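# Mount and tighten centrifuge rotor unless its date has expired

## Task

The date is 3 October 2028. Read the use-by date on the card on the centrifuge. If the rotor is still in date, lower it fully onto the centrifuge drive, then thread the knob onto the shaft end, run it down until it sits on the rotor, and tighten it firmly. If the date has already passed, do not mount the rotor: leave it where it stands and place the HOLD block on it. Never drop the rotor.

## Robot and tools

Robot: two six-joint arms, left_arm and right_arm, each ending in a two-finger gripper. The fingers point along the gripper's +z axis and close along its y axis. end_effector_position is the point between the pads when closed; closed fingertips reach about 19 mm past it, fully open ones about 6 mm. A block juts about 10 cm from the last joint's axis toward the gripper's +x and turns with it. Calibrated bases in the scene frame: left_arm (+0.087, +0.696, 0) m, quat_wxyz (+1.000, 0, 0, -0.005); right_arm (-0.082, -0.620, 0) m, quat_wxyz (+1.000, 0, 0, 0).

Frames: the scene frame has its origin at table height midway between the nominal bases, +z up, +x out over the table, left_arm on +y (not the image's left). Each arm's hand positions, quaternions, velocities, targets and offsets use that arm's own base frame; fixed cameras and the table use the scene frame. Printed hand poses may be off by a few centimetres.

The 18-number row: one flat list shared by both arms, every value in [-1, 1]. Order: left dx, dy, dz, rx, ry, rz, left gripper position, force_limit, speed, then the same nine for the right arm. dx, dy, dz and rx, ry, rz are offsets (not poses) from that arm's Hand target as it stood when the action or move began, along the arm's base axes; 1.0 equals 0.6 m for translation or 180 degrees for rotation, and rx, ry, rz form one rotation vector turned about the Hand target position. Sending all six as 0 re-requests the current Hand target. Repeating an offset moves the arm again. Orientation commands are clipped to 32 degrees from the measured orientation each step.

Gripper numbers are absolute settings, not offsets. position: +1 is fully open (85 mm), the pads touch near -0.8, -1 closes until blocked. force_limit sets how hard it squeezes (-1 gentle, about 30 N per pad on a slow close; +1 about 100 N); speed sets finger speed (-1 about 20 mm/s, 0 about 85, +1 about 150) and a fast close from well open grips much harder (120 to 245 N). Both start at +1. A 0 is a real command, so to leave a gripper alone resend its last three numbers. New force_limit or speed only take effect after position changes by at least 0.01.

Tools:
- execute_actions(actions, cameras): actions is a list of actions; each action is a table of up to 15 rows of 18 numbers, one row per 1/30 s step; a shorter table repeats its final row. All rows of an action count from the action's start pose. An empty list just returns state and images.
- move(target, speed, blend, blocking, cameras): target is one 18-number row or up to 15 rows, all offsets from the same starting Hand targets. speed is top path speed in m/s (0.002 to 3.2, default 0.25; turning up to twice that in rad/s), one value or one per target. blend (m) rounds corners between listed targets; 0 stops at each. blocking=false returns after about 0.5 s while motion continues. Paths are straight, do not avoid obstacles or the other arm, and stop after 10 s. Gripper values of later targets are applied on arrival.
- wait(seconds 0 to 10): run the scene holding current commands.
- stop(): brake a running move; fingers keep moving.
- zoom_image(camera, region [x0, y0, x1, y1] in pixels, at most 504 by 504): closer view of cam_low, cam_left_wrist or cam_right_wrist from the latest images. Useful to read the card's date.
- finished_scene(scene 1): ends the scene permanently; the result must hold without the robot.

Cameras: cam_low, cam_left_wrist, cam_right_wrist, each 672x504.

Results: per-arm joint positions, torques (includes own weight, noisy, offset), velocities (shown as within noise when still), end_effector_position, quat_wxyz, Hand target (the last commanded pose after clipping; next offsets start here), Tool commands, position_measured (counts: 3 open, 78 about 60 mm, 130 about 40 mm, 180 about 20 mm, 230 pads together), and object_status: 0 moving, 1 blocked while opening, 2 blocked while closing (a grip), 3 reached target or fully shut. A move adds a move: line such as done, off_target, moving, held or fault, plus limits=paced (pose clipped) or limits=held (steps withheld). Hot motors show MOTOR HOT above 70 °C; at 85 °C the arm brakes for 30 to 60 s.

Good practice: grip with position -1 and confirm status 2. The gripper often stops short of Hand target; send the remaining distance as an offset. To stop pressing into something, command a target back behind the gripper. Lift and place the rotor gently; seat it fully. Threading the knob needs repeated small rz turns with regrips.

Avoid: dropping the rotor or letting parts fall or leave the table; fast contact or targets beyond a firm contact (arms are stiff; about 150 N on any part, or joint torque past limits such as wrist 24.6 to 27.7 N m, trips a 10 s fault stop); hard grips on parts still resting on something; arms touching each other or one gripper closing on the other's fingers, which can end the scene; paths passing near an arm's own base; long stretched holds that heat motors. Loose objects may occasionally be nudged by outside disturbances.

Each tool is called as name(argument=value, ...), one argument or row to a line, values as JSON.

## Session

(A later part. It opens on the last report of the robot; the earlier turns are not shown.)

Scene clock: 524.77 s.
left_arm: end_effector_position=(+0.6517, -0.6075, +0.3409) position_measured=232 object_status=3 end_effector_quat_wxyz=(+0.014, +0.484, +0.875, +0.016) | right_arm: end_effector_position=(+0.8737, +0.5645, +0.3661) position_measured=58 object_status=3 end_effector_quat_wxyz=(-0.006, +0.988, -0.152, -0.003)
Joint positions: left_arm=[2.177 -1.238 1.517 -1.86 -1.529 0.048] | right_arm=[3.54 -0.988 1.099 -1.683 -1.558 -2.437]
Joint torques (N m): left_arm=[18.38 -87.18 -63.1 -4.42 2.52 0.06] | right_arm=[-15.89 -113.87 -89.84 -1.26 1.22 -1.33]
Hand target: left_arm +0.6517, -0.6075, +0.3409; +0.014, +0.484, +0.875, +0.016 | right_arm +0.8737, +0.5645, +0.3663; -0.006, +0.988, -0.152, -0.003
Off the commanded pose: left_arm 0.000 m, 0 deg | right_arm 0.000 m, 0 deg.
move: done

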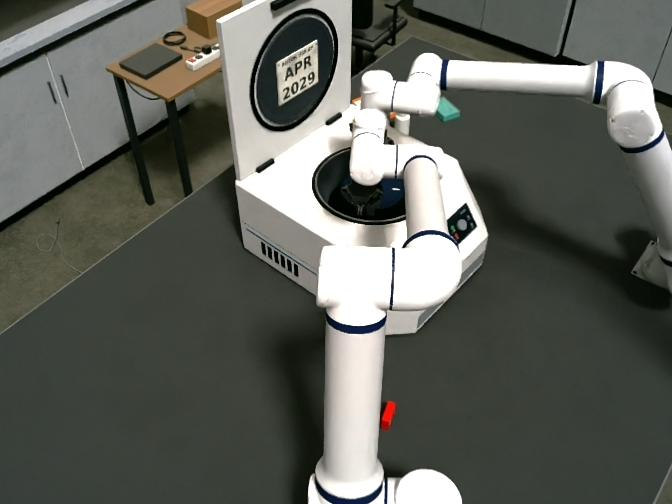

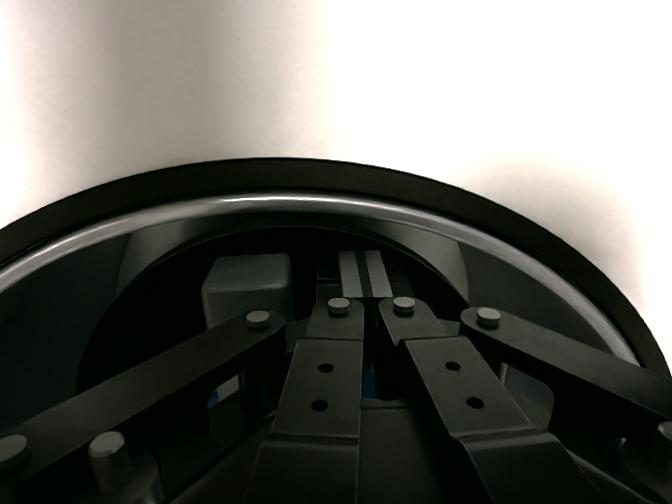

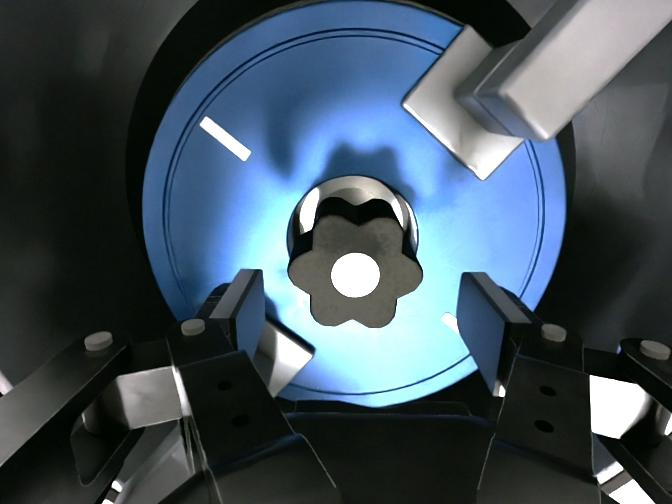

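move(
  target=[0,0,0.25,0,0,0,-1,-0.5,0,-0.1,-0.3,0.2,0,0,0,0.56,0.5,-0.5],
  speed=0.25,
  cameras=["cam_low","cam_right_wrist"],
)

zoom_image(
  camera="cam_low",
  region=[335, 140, 415, 220],
)

Scene clock: 527.57 s.
left_arm: end_effector_position=(+0.6517, -0.6075, +0.4907) position_measured=232 object_status=3 end_effector_quat_wxyz=(+0.014, +0.484, +0.875, +0.016) | right_arm: end_effector_position=(+0.8138, +0.3847, +0.4861) position_measured=58 object_status=3 end_effector_quat_wxyz=(-0.006, +0.988, -0.152, -0.003)
Joint positions: left_arm=[2.177 -1.276 1.301 -1.607 -1.529 0.048] | right_arm=[3.381 -1.252 1.275 -1.593 -1.558 -2.597]
Joint torques (N m): left_arm=[6.45 -70.81 -75.1 1.86 -1.03 3.7] | right_arm=[-16.79 -93.04 -69.93 -1.64 2.16 -2.3]
Hand target: left_arm +0.6517, -0.6075, +0.4909; +0.014, +0.484, +0.875, +0.016 | right_arm +0.8137, +0.3845, +0.4863; -0.006, +0.988, -0.152, -0.003
Off the commanded pose: left_arm 0.000 m, 0 deg | right_arm 0.000 m, 0 deg.
move: done
Images, in order (width x height): cam_low 672x504, cam_right_wrist 672x504.

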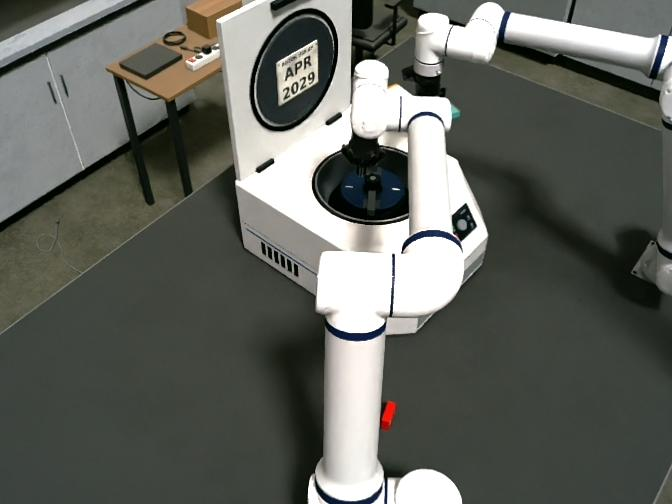

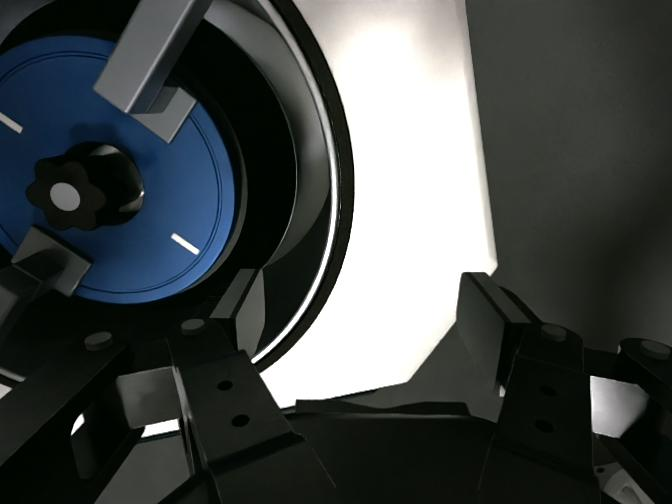

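Scaled by 6.300 from the camera's 672x504 image, which has a finer 960x720 frame.

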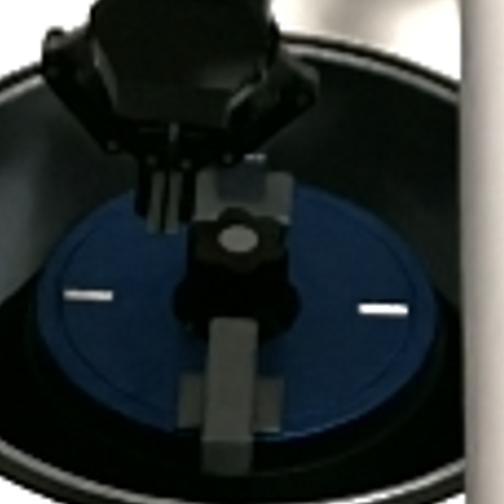

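zoom_image(
  camera="cam_right_wrist",
  region=[10, 120, 170, 250],
)

Scaled by 3.150 from the camera's 672x504 image, which has a finer 960x720 frame.

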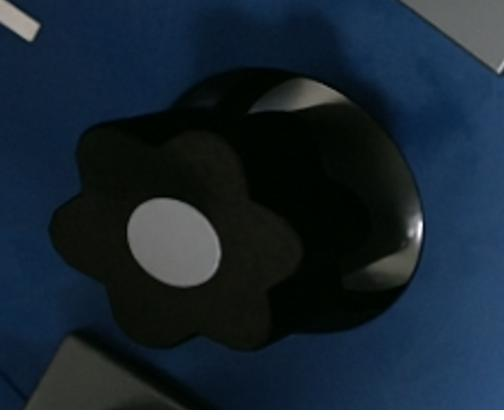

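move(
  target=[
    [0,0,-0.1,0,0,0,-1,-0.5,0,0.0975,0.3037,-0.1,-0.0041,-0.0013,-0.1667,0.56,0.5,-0.5],
    [0,0,-0.2505,0,0,0,-1,-0.5,0,0.0975,0.3037,-0.2,-0.0041,-0.0013,-0.1667,0.56,0.5,-0.5],
  ],
  speed=[0.25,0.12],
  cameras=["cam_right_wrist","cam_left_wrist"],
)

Scene clock: 533.53 s.
left_arm: end_effector_position=(+0.6517, -0.6075, +0.3409) position_measured=232 object_status=3 end_effector_quat_wxyz=(+0.014, +0.484, +0.875, +0.016) | right_arm: end_effector_position=(+0.8722, +0.5667, +0.3664) position_measured=58 object_status=3 end_effector_quat_wxyz=(+0.000, +0.915, -0.403, +0.002)
Joint positions: left_arm=[2.177 -1.238 1.517 -1.86 -1.529 0.048] | right_arm=[3.547 -0.988 1.098 -1.684 -1.573 -1.907]
Joint torques (N m): left_arm=[-3.3 -69.78 -51.54 -10.67 1.56 0.85] | right_arm=[10.73 -95.82 -68.95 -10.13 0.4 1.27]
Hand target: left_arm +0.6517, -0.6075, +0.3406; +0.014, +0.484, +0.875, +0.016 | right_arm +0.8722, +0.5667, +0.3663; +0.000, +0.915, -0.403, +0.002
Off the commanded pose: left_arm 0.000 m, 0 deg | right_arm 0.000 m, 0 deg.
move: done
Images, in order (width x height): cam_left_wrist 672x504, cam_right_wrist 672x504.

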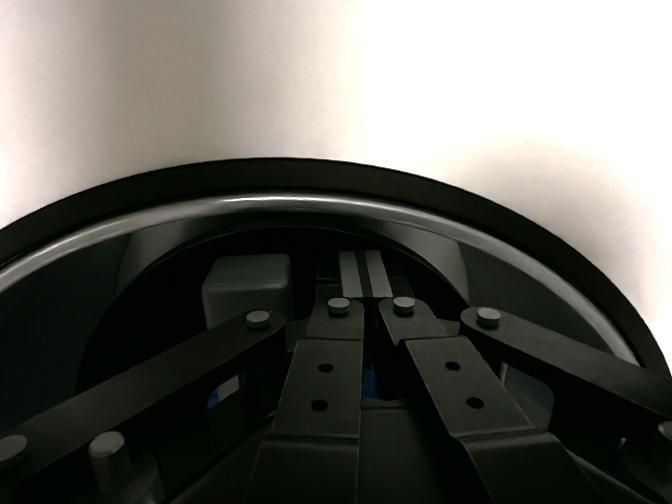

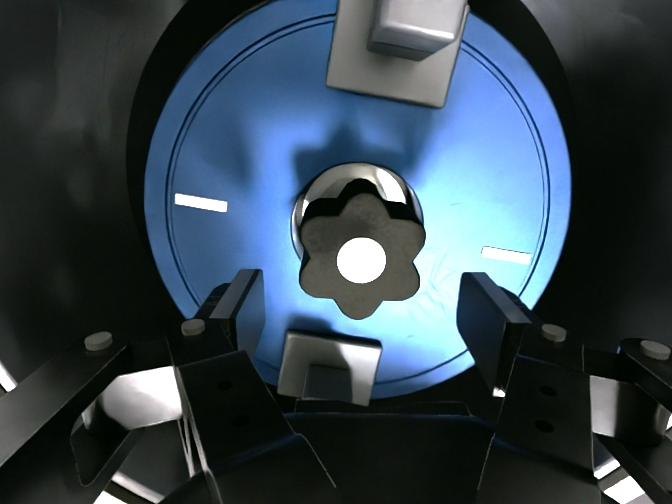

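move(
  target=[
    [0,0,0,0,0,0,-1,-0.5,0,0,0,-0.102,0,0,-0.028,0.56,0.5,-0.5],
    [0,0,0,0,0,0,-1,-0.5,0,0,0,-0.102,0,0,-0.028,-1,0.3,-1],
  ],
  speed=0.1,
  cameras=["cam_right_wrist"],
)

move(
  target=[0,0,0,0,0,0,-1,-0.5,0,0,0,0,0,0,-0.055,-1,0.3,-1],
  speed=0.1,
  cameras=["cam_right_wrist","cam_left_wrist"],
)

Scene clock: 536.83 s.
left_arm: end_effector_position=(+0.6518, -0.6075, +0.3406) position_measured=232 object_status=3 end_effector_quat_wxyz=(+0.014, +0.484, +0.875, +0.016) | right_arm: end_effector_position=(+0.8722, +0.5667, +0.3055) position_measured=100 object_status=0 end_effector_quat_wxyz=(-0.001, +0.897, -0.443, +0.002)
Joint positions: left_arm=[2.177 -1.238 1.517 -1.861 -1.529 0.048] | right_arm=[3.547 -0.971 1.178 -1.782 -1.573 -1.819]
Joint torques (N m): left_arm=[-11.09 -72.17 -52.97 -10.23 2.29 0.44] | right_arm=[-7.66 33.35 20.86 1.28 -1.43 0.91]
Hand target: left_arm +0.6517, -0.6075, +0.3406; +0.014, +0.484, +0.875, +0.016 | right_arm +0.8722, +0.5667, +0.3051; +0.000, +0.897, -0.443, +0.002
Off the commanded pose: left_arm 0.000 m, 0 deg | right_arm 0.000 m, 0 deg.
move: done
Images, in order (width x height): cam_right_wrist 672x504.

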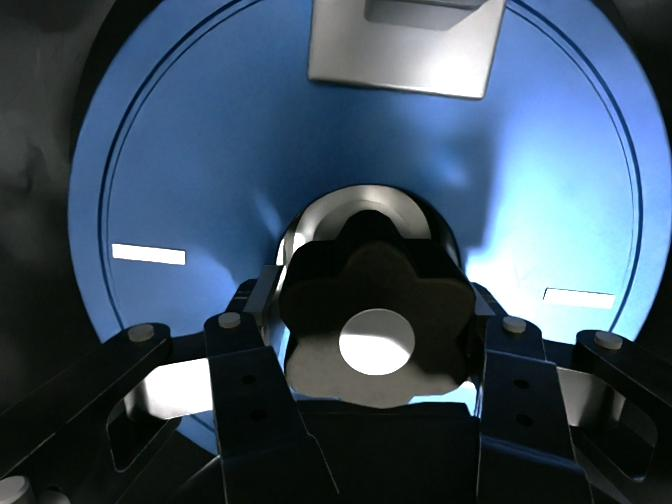

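Scene clock: 537.40 s.
left_arm: end_effector_position=(+0.6518, -0.6075, +0.3406) position_measured=232 object_status=3 end_effector_quat_wxyz=(+0.014, +0.484, +0.875, +0.016) | right_arm: end_effector_position=(+0.8729, +0.5670, +0.3084) position_measured=100 object_status=0 end_effector_quat_wxyz=(-0.002, +0.891, -0.454, +0.003)
Joint positions: left_arm=[2.177 -1.238 1.518 -1.861 -1.529 0.048] | right_arm=[3.547 -0.972 1.176 -1.782 -1.573 -1.794]
Joint torques (N m): left_arm=[-12.36 -73 -53.45 -9.08 1.99 0.49] | right_arm=[-1.63 -101.41 -78.62 -5.62 0.35 -0.39]
Hand target: left_arm +0.6517, -0.6075, +0.3406; +0.014, +0.484, +0.875, +0.016 | right_arm +0.8729, +0.5670, +0.3084; -0.002, +0.891, -0.454, +0.003 (not the last commanded pose)
Tool commands: left_gripper/position=-1.0 left_gripper/force_limit=-0.5 left_gripper/speed=+0.0 right_gripper/position=-1.0 right_gripper/force_limit=+0.301961 right_gripper/speed=-1.0
Off the commanded pose: left_arm 0.000 m, 0 deg | right_arm 0.003 m, 8 deg.
FORCE FAULT: contact force on the right arm reached its limit, and that arm stopped. The contact can be on any part of that arm, not only on its tool. That arm's remaining commands of this call were not run. That arm is still stopped at the end of this call. That arm stays stopped for about 10 more seconds. Until then a move that you send moves the other arm only, and its call returns only when the move has ended. Once the stop has ended, the next robot result says so. If the stop ends while you think or write, that arm runs what you send next, counted from a new Hand target: where the arm stands when the stop ends. While its stop runs, that arm takes no new command, but its gripper still runs the gripper command that each later call begins with. Until it ends, the stop uses up actions while you think or wait. An arm that is not stopped still takes commands.
move: fault (right_arm)
Images, in order (width x height): cam_left_wrist 672x504, cam_right_wrist 672x504.

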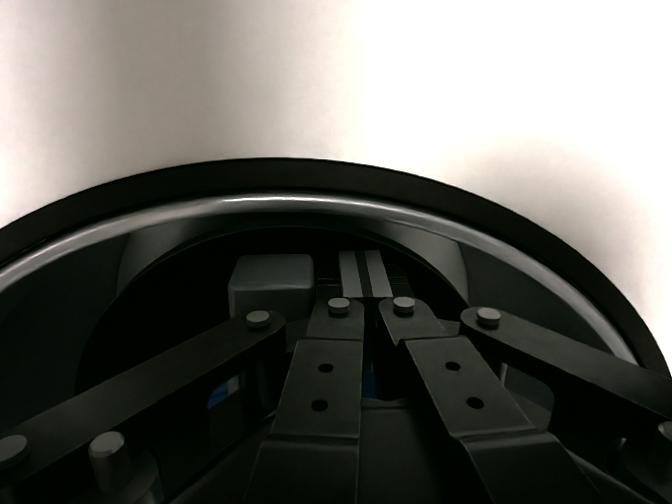

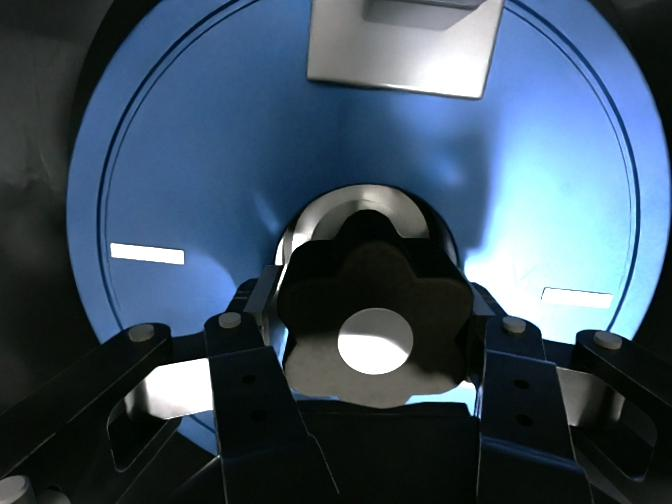

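wait(
  seconds=9.5,
  cameras=[],
)

move(
  target=[
    [0,0,0,0,0,0,-1,-0.5,0,0,0,0,0,0,0,0.56,0.5,-0.5],
    [0,0,0,0,0,0,-1,-0.5,0,0,0,0.1,0.001,-0.001,0,0.56,0.5,-0.5],
  ],
  speed=0.1,
  cameras=["cam_right_wrist"],
)

zoom_image(
  camera="cam_right_wrist",
  region=[250, 130, 470, 350],
)

Scene clock: 549.37 s.
left_arm: end_effector_position=(+0.6517, -0.6075, +0.3406) position_measured=232 object_status=3 end_effector_quat_wxyz=(+0.014, +0.484, +0.875, +0.016) | right_arm: end_effector_position=(+0.8727, +0.5669, +0.3091) position_measured=110 object_status=2 end_effector_quat_wxyz=(-0.002, +0.891, -0.454, +0.003)
Joint positions: left_arm=[2.177 -1.238 1.517 -1.861 -1.529 0.048] | right_arm=[3.547 -0.973 1.176 -1.782 -1.573 -1.794]
Joint torques (N m): left_arm=[-16.12 -79.12 -71.1 1.48 -1.15 -0.97] | right_arm=[-3.11 -68.14 -78.53 -9.21 0.44 -0.56]
Hand target: left_arm +0.6517, -0.6075, +0.3406; +0.014, +0.484, +0.875, +0.016 | right_arm +0.8727, +0.5669, +0.3091; -0.002, +0.891, -0.454, +0.003 (not the last commanded pose)
Tool commands: left_gripper/position=-1.0 left_gripper/force_limit=-0.5 left_gripper/speed=+0.0 right_gripper/position=-1.0 right_gripper/force_limit=+0.301961 right_gripper/speed=-1.0
Off the commanded pose: left_arm 0.000 m, 0 deg | right_arm 0.004 m, 9 deg.
FORCE FAULT, CONTINUED: the right arm's stop, for the force fault that an earlier result reported, is over. The rest of the stop counts as 20 of the actions that you can send in this scene. That arm's target is now where it stood when the stop ended, not its last command. That arm accepts commands again.
wait: 9.50 s; at rest from the start
No camera images: "cameras" was empty.

Scene clock: 551.17 s.
left_arm: end_effector_position=(+0.6517, -0.6075, +0.3406) position_measured=232 object_status=3 end_effector_quat_wxyz=(+0.014, +0.484, +0.875, +0.016) | right_arm: end_effector_position=(+0.8727, +0.5669, +0.3688) position_measured=58 object_status=3 end_effector_quat_wxyz=(-0.004, +0.891, -0.454, +0.004)
Joint positions: left_arm=[2.177 -1.238 1.517 -1.861 -1.529 0.048] | right_arm=[3.547 -0.992 1.101 -1.692 -1.572 -1.795]
Joint torques (N m): left_arm=[-17.41 -79.11 -70.62 0.91 -1.33 -1.17] | right_arm=[-15.7 -113.11 -89.7 -0.89 2.12 -1.19]
Hand target: left_arm +0.6517, -0.6075, +0.3406; +0.014, +0.484, +0.875, +0.016 | right_arm +0.8727, +0.5669, +0.3691; -0.004, +0.891, -0.454, +0.004
Off the commanded pose: left_arm 0.000 m, 0 deg | right_arm 0.000 m, 0 deg.
move: done
Images, in order (width x height): cam_right_wrist 672x504.

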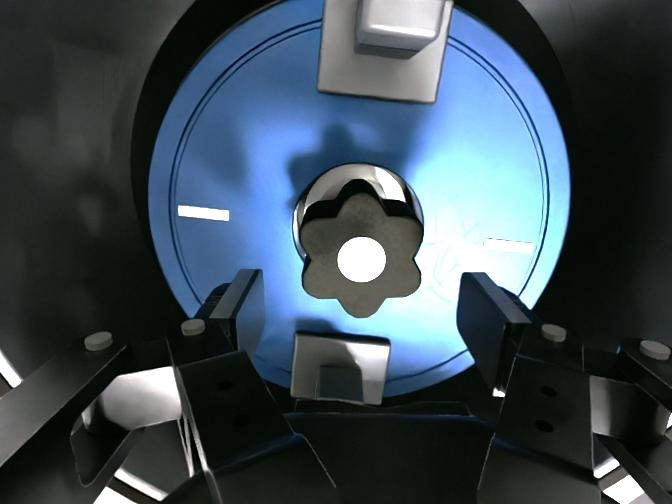

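Scaled by 2.291 from the camera's 672x504 image, which has a finer 960x720 frame.

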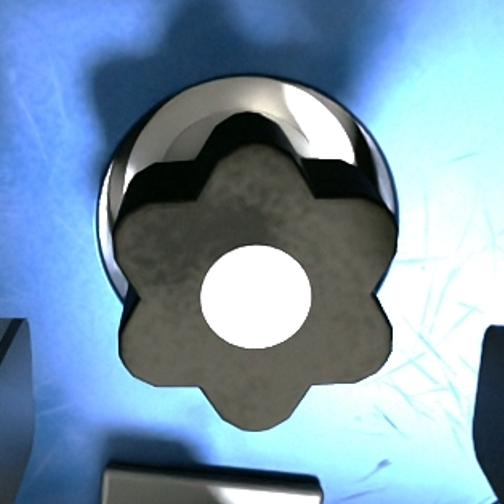

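move(
  target=[
    [0,0,0,0,0,0,-1,-0.5,0,0,0,-0.096,0.0012,-0.0012,0.02,0.56,0.5,-0.5],
    [0,0,0,0,0,0,-1,-0.5,0,0,0,-0.096,0.0012,-0.0012,0.02,-1,0.3,-1],
  ],
  speed=0.1,
  cameras=["cam_right_wrist"],
)

move(
  target=[0,0,0,0,0,0,-1,-0.5,0,0,0,0,0,0,-0.05,-1,0.3,-1],
  speed=0.1,
  cameras=["cam_right_wrist","cam_left_wrist"],
)

Scene clock: 555.17 s.
left_arm: end_effector_position=(+0.6517, -0.6075, +0.3406) position_measured=232 object_status=3 end_effector_quat_wxyz=(+0.014, +0.484, +0.875, +0.016) | right_arm: end_effector_position=(+0.8727, +0.5669, +0.3116) position_measured=110 object_status=0 end_effector_quat_wxyz=(-0.007, +0.905, -0.426, +0.005)
Joint positions: left_arm=[2.177 -1.238 1.517 -1.861 -1.529 0.048] | right_arm=[3.546 -0.978 1.182 -1.792 -1.569 -1.858]
Joint torques (N m): left_arm=[-17.89 -81.9 -71.5 1.05 -1.26 -1.58] | right_arm=[-7.16 -65.16 -72.11 -10.37 2.29 -2.12]
Hand target: left_arm +0.6517, -0.6075, +0.3406; +0.014, +0.484, +0.875, +0.016 | right_arm +0.8727, +0.5669, +0.3115; -0.007, +0.905, -0.426, +0.005
Off the commanded pose: left_arm 0.000 m, 0 deg | right_arm 0.000 m, 0 deg.
move: done
Images, in order (width x height): cam_right_wrist 672x504.

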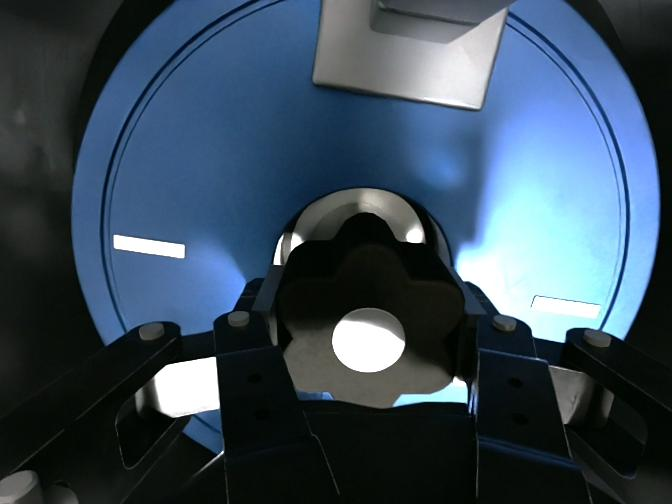

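Scene clock: 556.50 s.
left_arm: end_effector_position=(+0.6519, -0.6074, +0.3406) position_measured=232 object_status=3 end_effector_quat_wxyz=(+0.014, +0.484, +0.875, +0.017) | right_arm: end_effector_position=(+0.8727, +0.5669, +0.3114) position_measured=110 object_status=2 end_effector_quat_wxyz=(-0.006, +0.869, -0.495, +0.005)
Joint positions: left_arm=[2.178 -1.238 1.517 -1.861 -1.529 0.048] | right_arm=[3.547 -0.978 1.182 -1.792 -1.571 -1.701]
Joint torques (N m): left_arm=[-101.47 -94.55 -68.35 1.36 -29.07 -1.75] | right_arm=[-11.76 -61.49 -79.32 -19.23 -1.31 12.99]
Hand target: left_arm +0.6517, -0.6075, +0.3406; +0.014, +0.484, +0.875, +0.016 | right_arm +0.8727, +0.5669, +0.3115; -0.006, +0.869, -0.495, +0.005
Off the commanded pose: left_arm 0.000 m, 0 deg | right_arm 0.000 m, 0 deg.
move: done
Images, in order (width x height): cam_left_wrist 672x504, cam_right_wrist 672x504.

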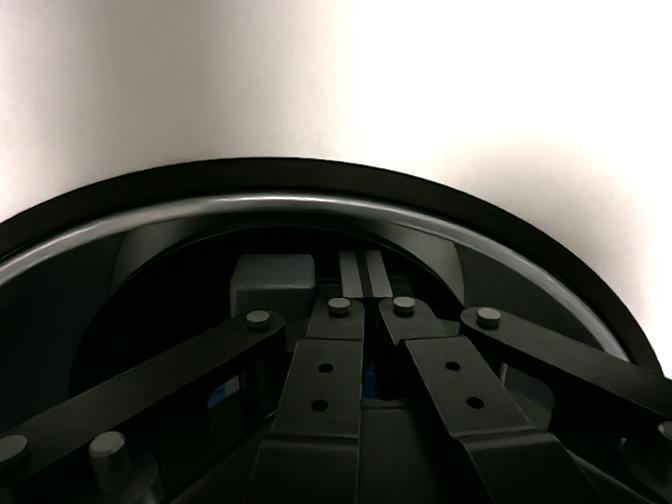

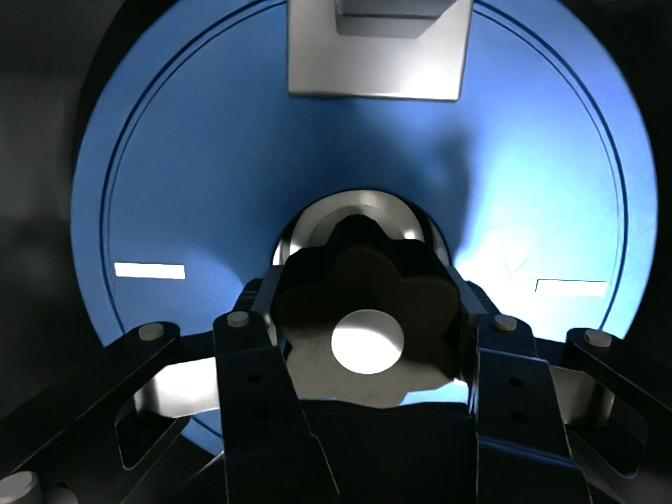

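move(
  target=[
    [0,0,0,0,0,0,-1,-0.5,0,0,0,0,0,0,0,0.56,0.5,-0.5],
    [0,0,0.15,0,0,0,-1,-0.5,0,0,0,0.15,0,0,0,0.56,0.5,-0.5],
    [-0.25,0.45,0.35,0,0,0,-1,-0.5,0,-0.05,-0.5,0.3,0,0,0,0.56,0.5,-0.5],
  ],
  speed=[0.1,0.12,0.3],
  blend=[0,0.02,0],
)

zoom_image(
  camera="cam_low",
  region=[300, 130, 440, 230],
)

Scene clock: 560.33 s.
left_arm: end_effector_position=(+0.5019, -0.3377, +0.5505) position_measured=232 object_status=3 end_effector_quat_wxyz=(+0.014, +0.484, +0.875, +0.016) | right_arm: end_effector_position=(+0.8427, +0.2671, +0.4914) position_measured=58 object_status=3 end_effector_quat_wxyz=(-0.006, +0.869, -0.495, +0.005)
Joint positions: left_arm=[2.232 -1.762 1.71 -1.532 -1.529 0.102] | right_arm=[3.245 -1.286 1.315 -1.615 -1.566 -2.002]
Joint torques (N m): left_arm=[19.2 -60.69 -55.12 1.03 -0.98 3.38] | right_arm=[-14.36 -89 -70.1 -1.71 2.27 -1.97]
Hand target: left_arm +0.5017, -0.3375, +0.5506; +0.014, +0.484, +0.875, +0.016 | right_arm +0.8427, +0.2669, +0.4915; -0.006, +0.869, -0.495, +0.005
Off the commanded pose: left_arm 0.000 m, 0 deg | right_arm 0.000 m, 0 deg.
move: done

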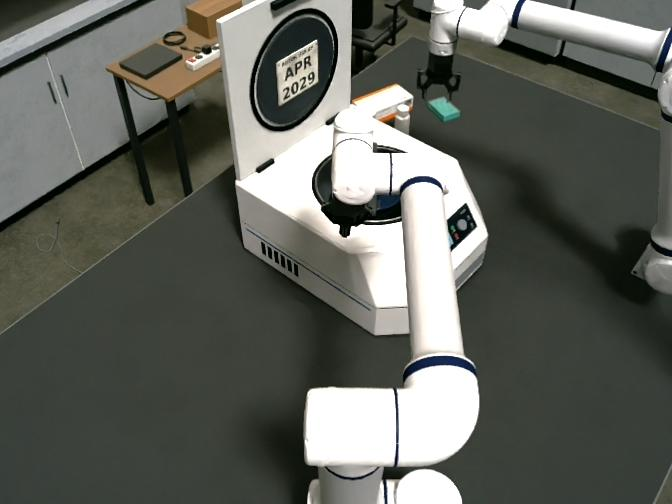

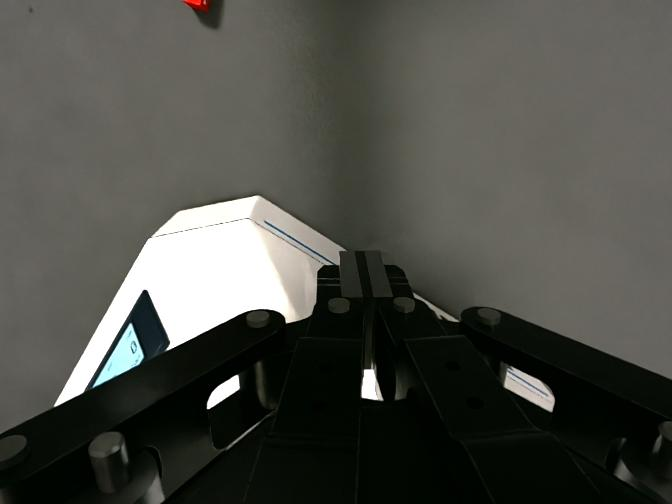

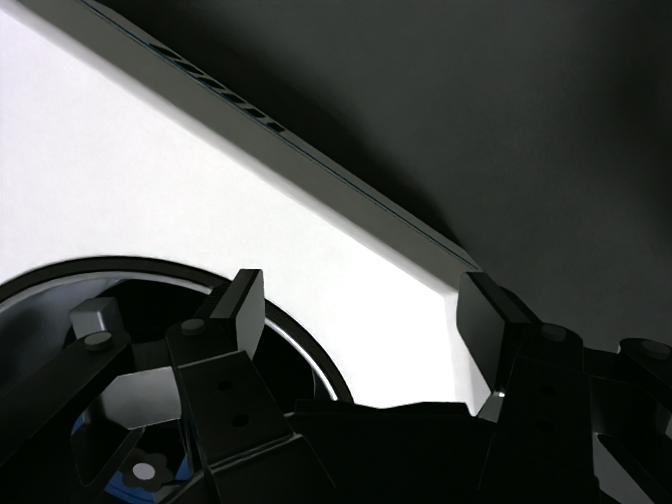

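Scaled by 3.600 from the camera's 672x504 image, which has a finer 960x720 frame.

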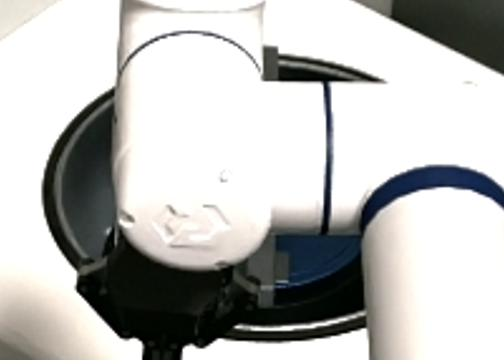

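move(
  target=[-0.35,0.6,0.1,0,0,0,-1,-0.5,0,-0.1,-0.2,0,0,0,0,0.56,0.5,-0.5],
  speed=0.4,
  cameras=["cam_low"],
)

zoom_image(
  camera="cam_low",
  region=[335, 140, 415, 220],
)

Scene clock: 562.77 s.
left_arm: end_effector_position=(+0.2918, +0.0224, +0.6106) position_measured=232 object_status=3 end_effector_quat_wxyz=(+0.014, +0.484, +0.875, +0.016) | right_arm: end_effector_position=(+0.7827, +0.1470, +0.4914) position_measured=58 object_status=3 end_effector_quat_wxyz=(-0.006, +0.869, -0.495, +0.005)
Joint positions: left_arm=[2.523 -2.317 1.882 -1.16 -1.535 0.393] | right_arm=[3.1 -1.434 1.496 -1.648 -1.564 -2.147]
Joint torques (N m): left_arm=[23.15 -6.11 -69.32 1.28 -2.21 4.55] | right_arm=[-16.62 -74.92 -70.24 -10.43 2.05 -2.17]
Hand target: left_arm +0.2917, +0.0225, +0.6106; +0.014, +0.484, +0.875, +0.016 | right_arm +0.7827, +0.1469, +0.4915; -0.006, +0.869, -0.495, +0.005
Off the commanded pose: left_arm 0.000 m, 0 deg | right_arm 0.000 m, 0 deg.
move: done
Images, in order (width x height): cam_low 672x504.

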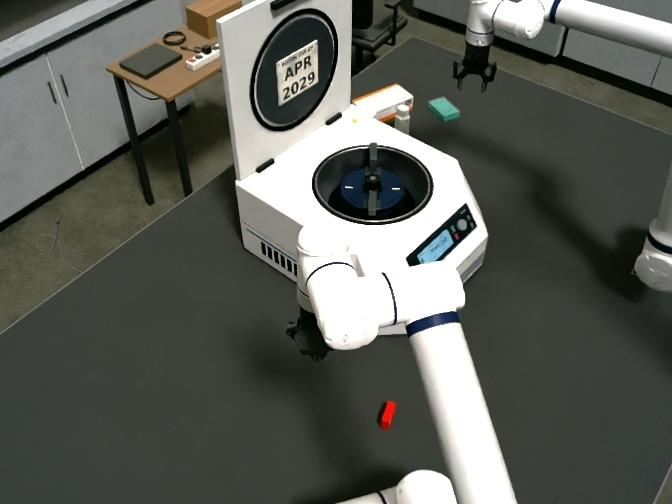

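Scaled by 6.300 from the camera's 672x504 image, which has a finer 960x720 frame.

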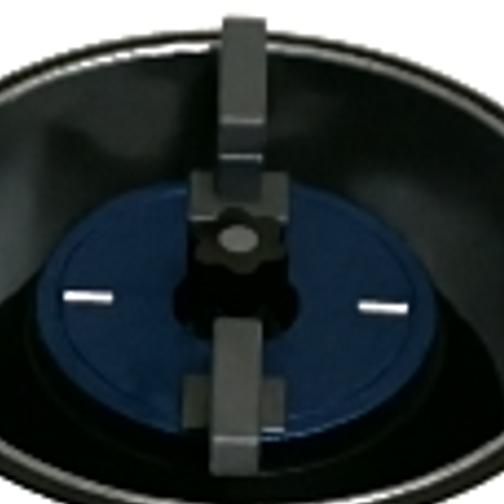

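finished_scene(
)

The scene is finished: the task was done.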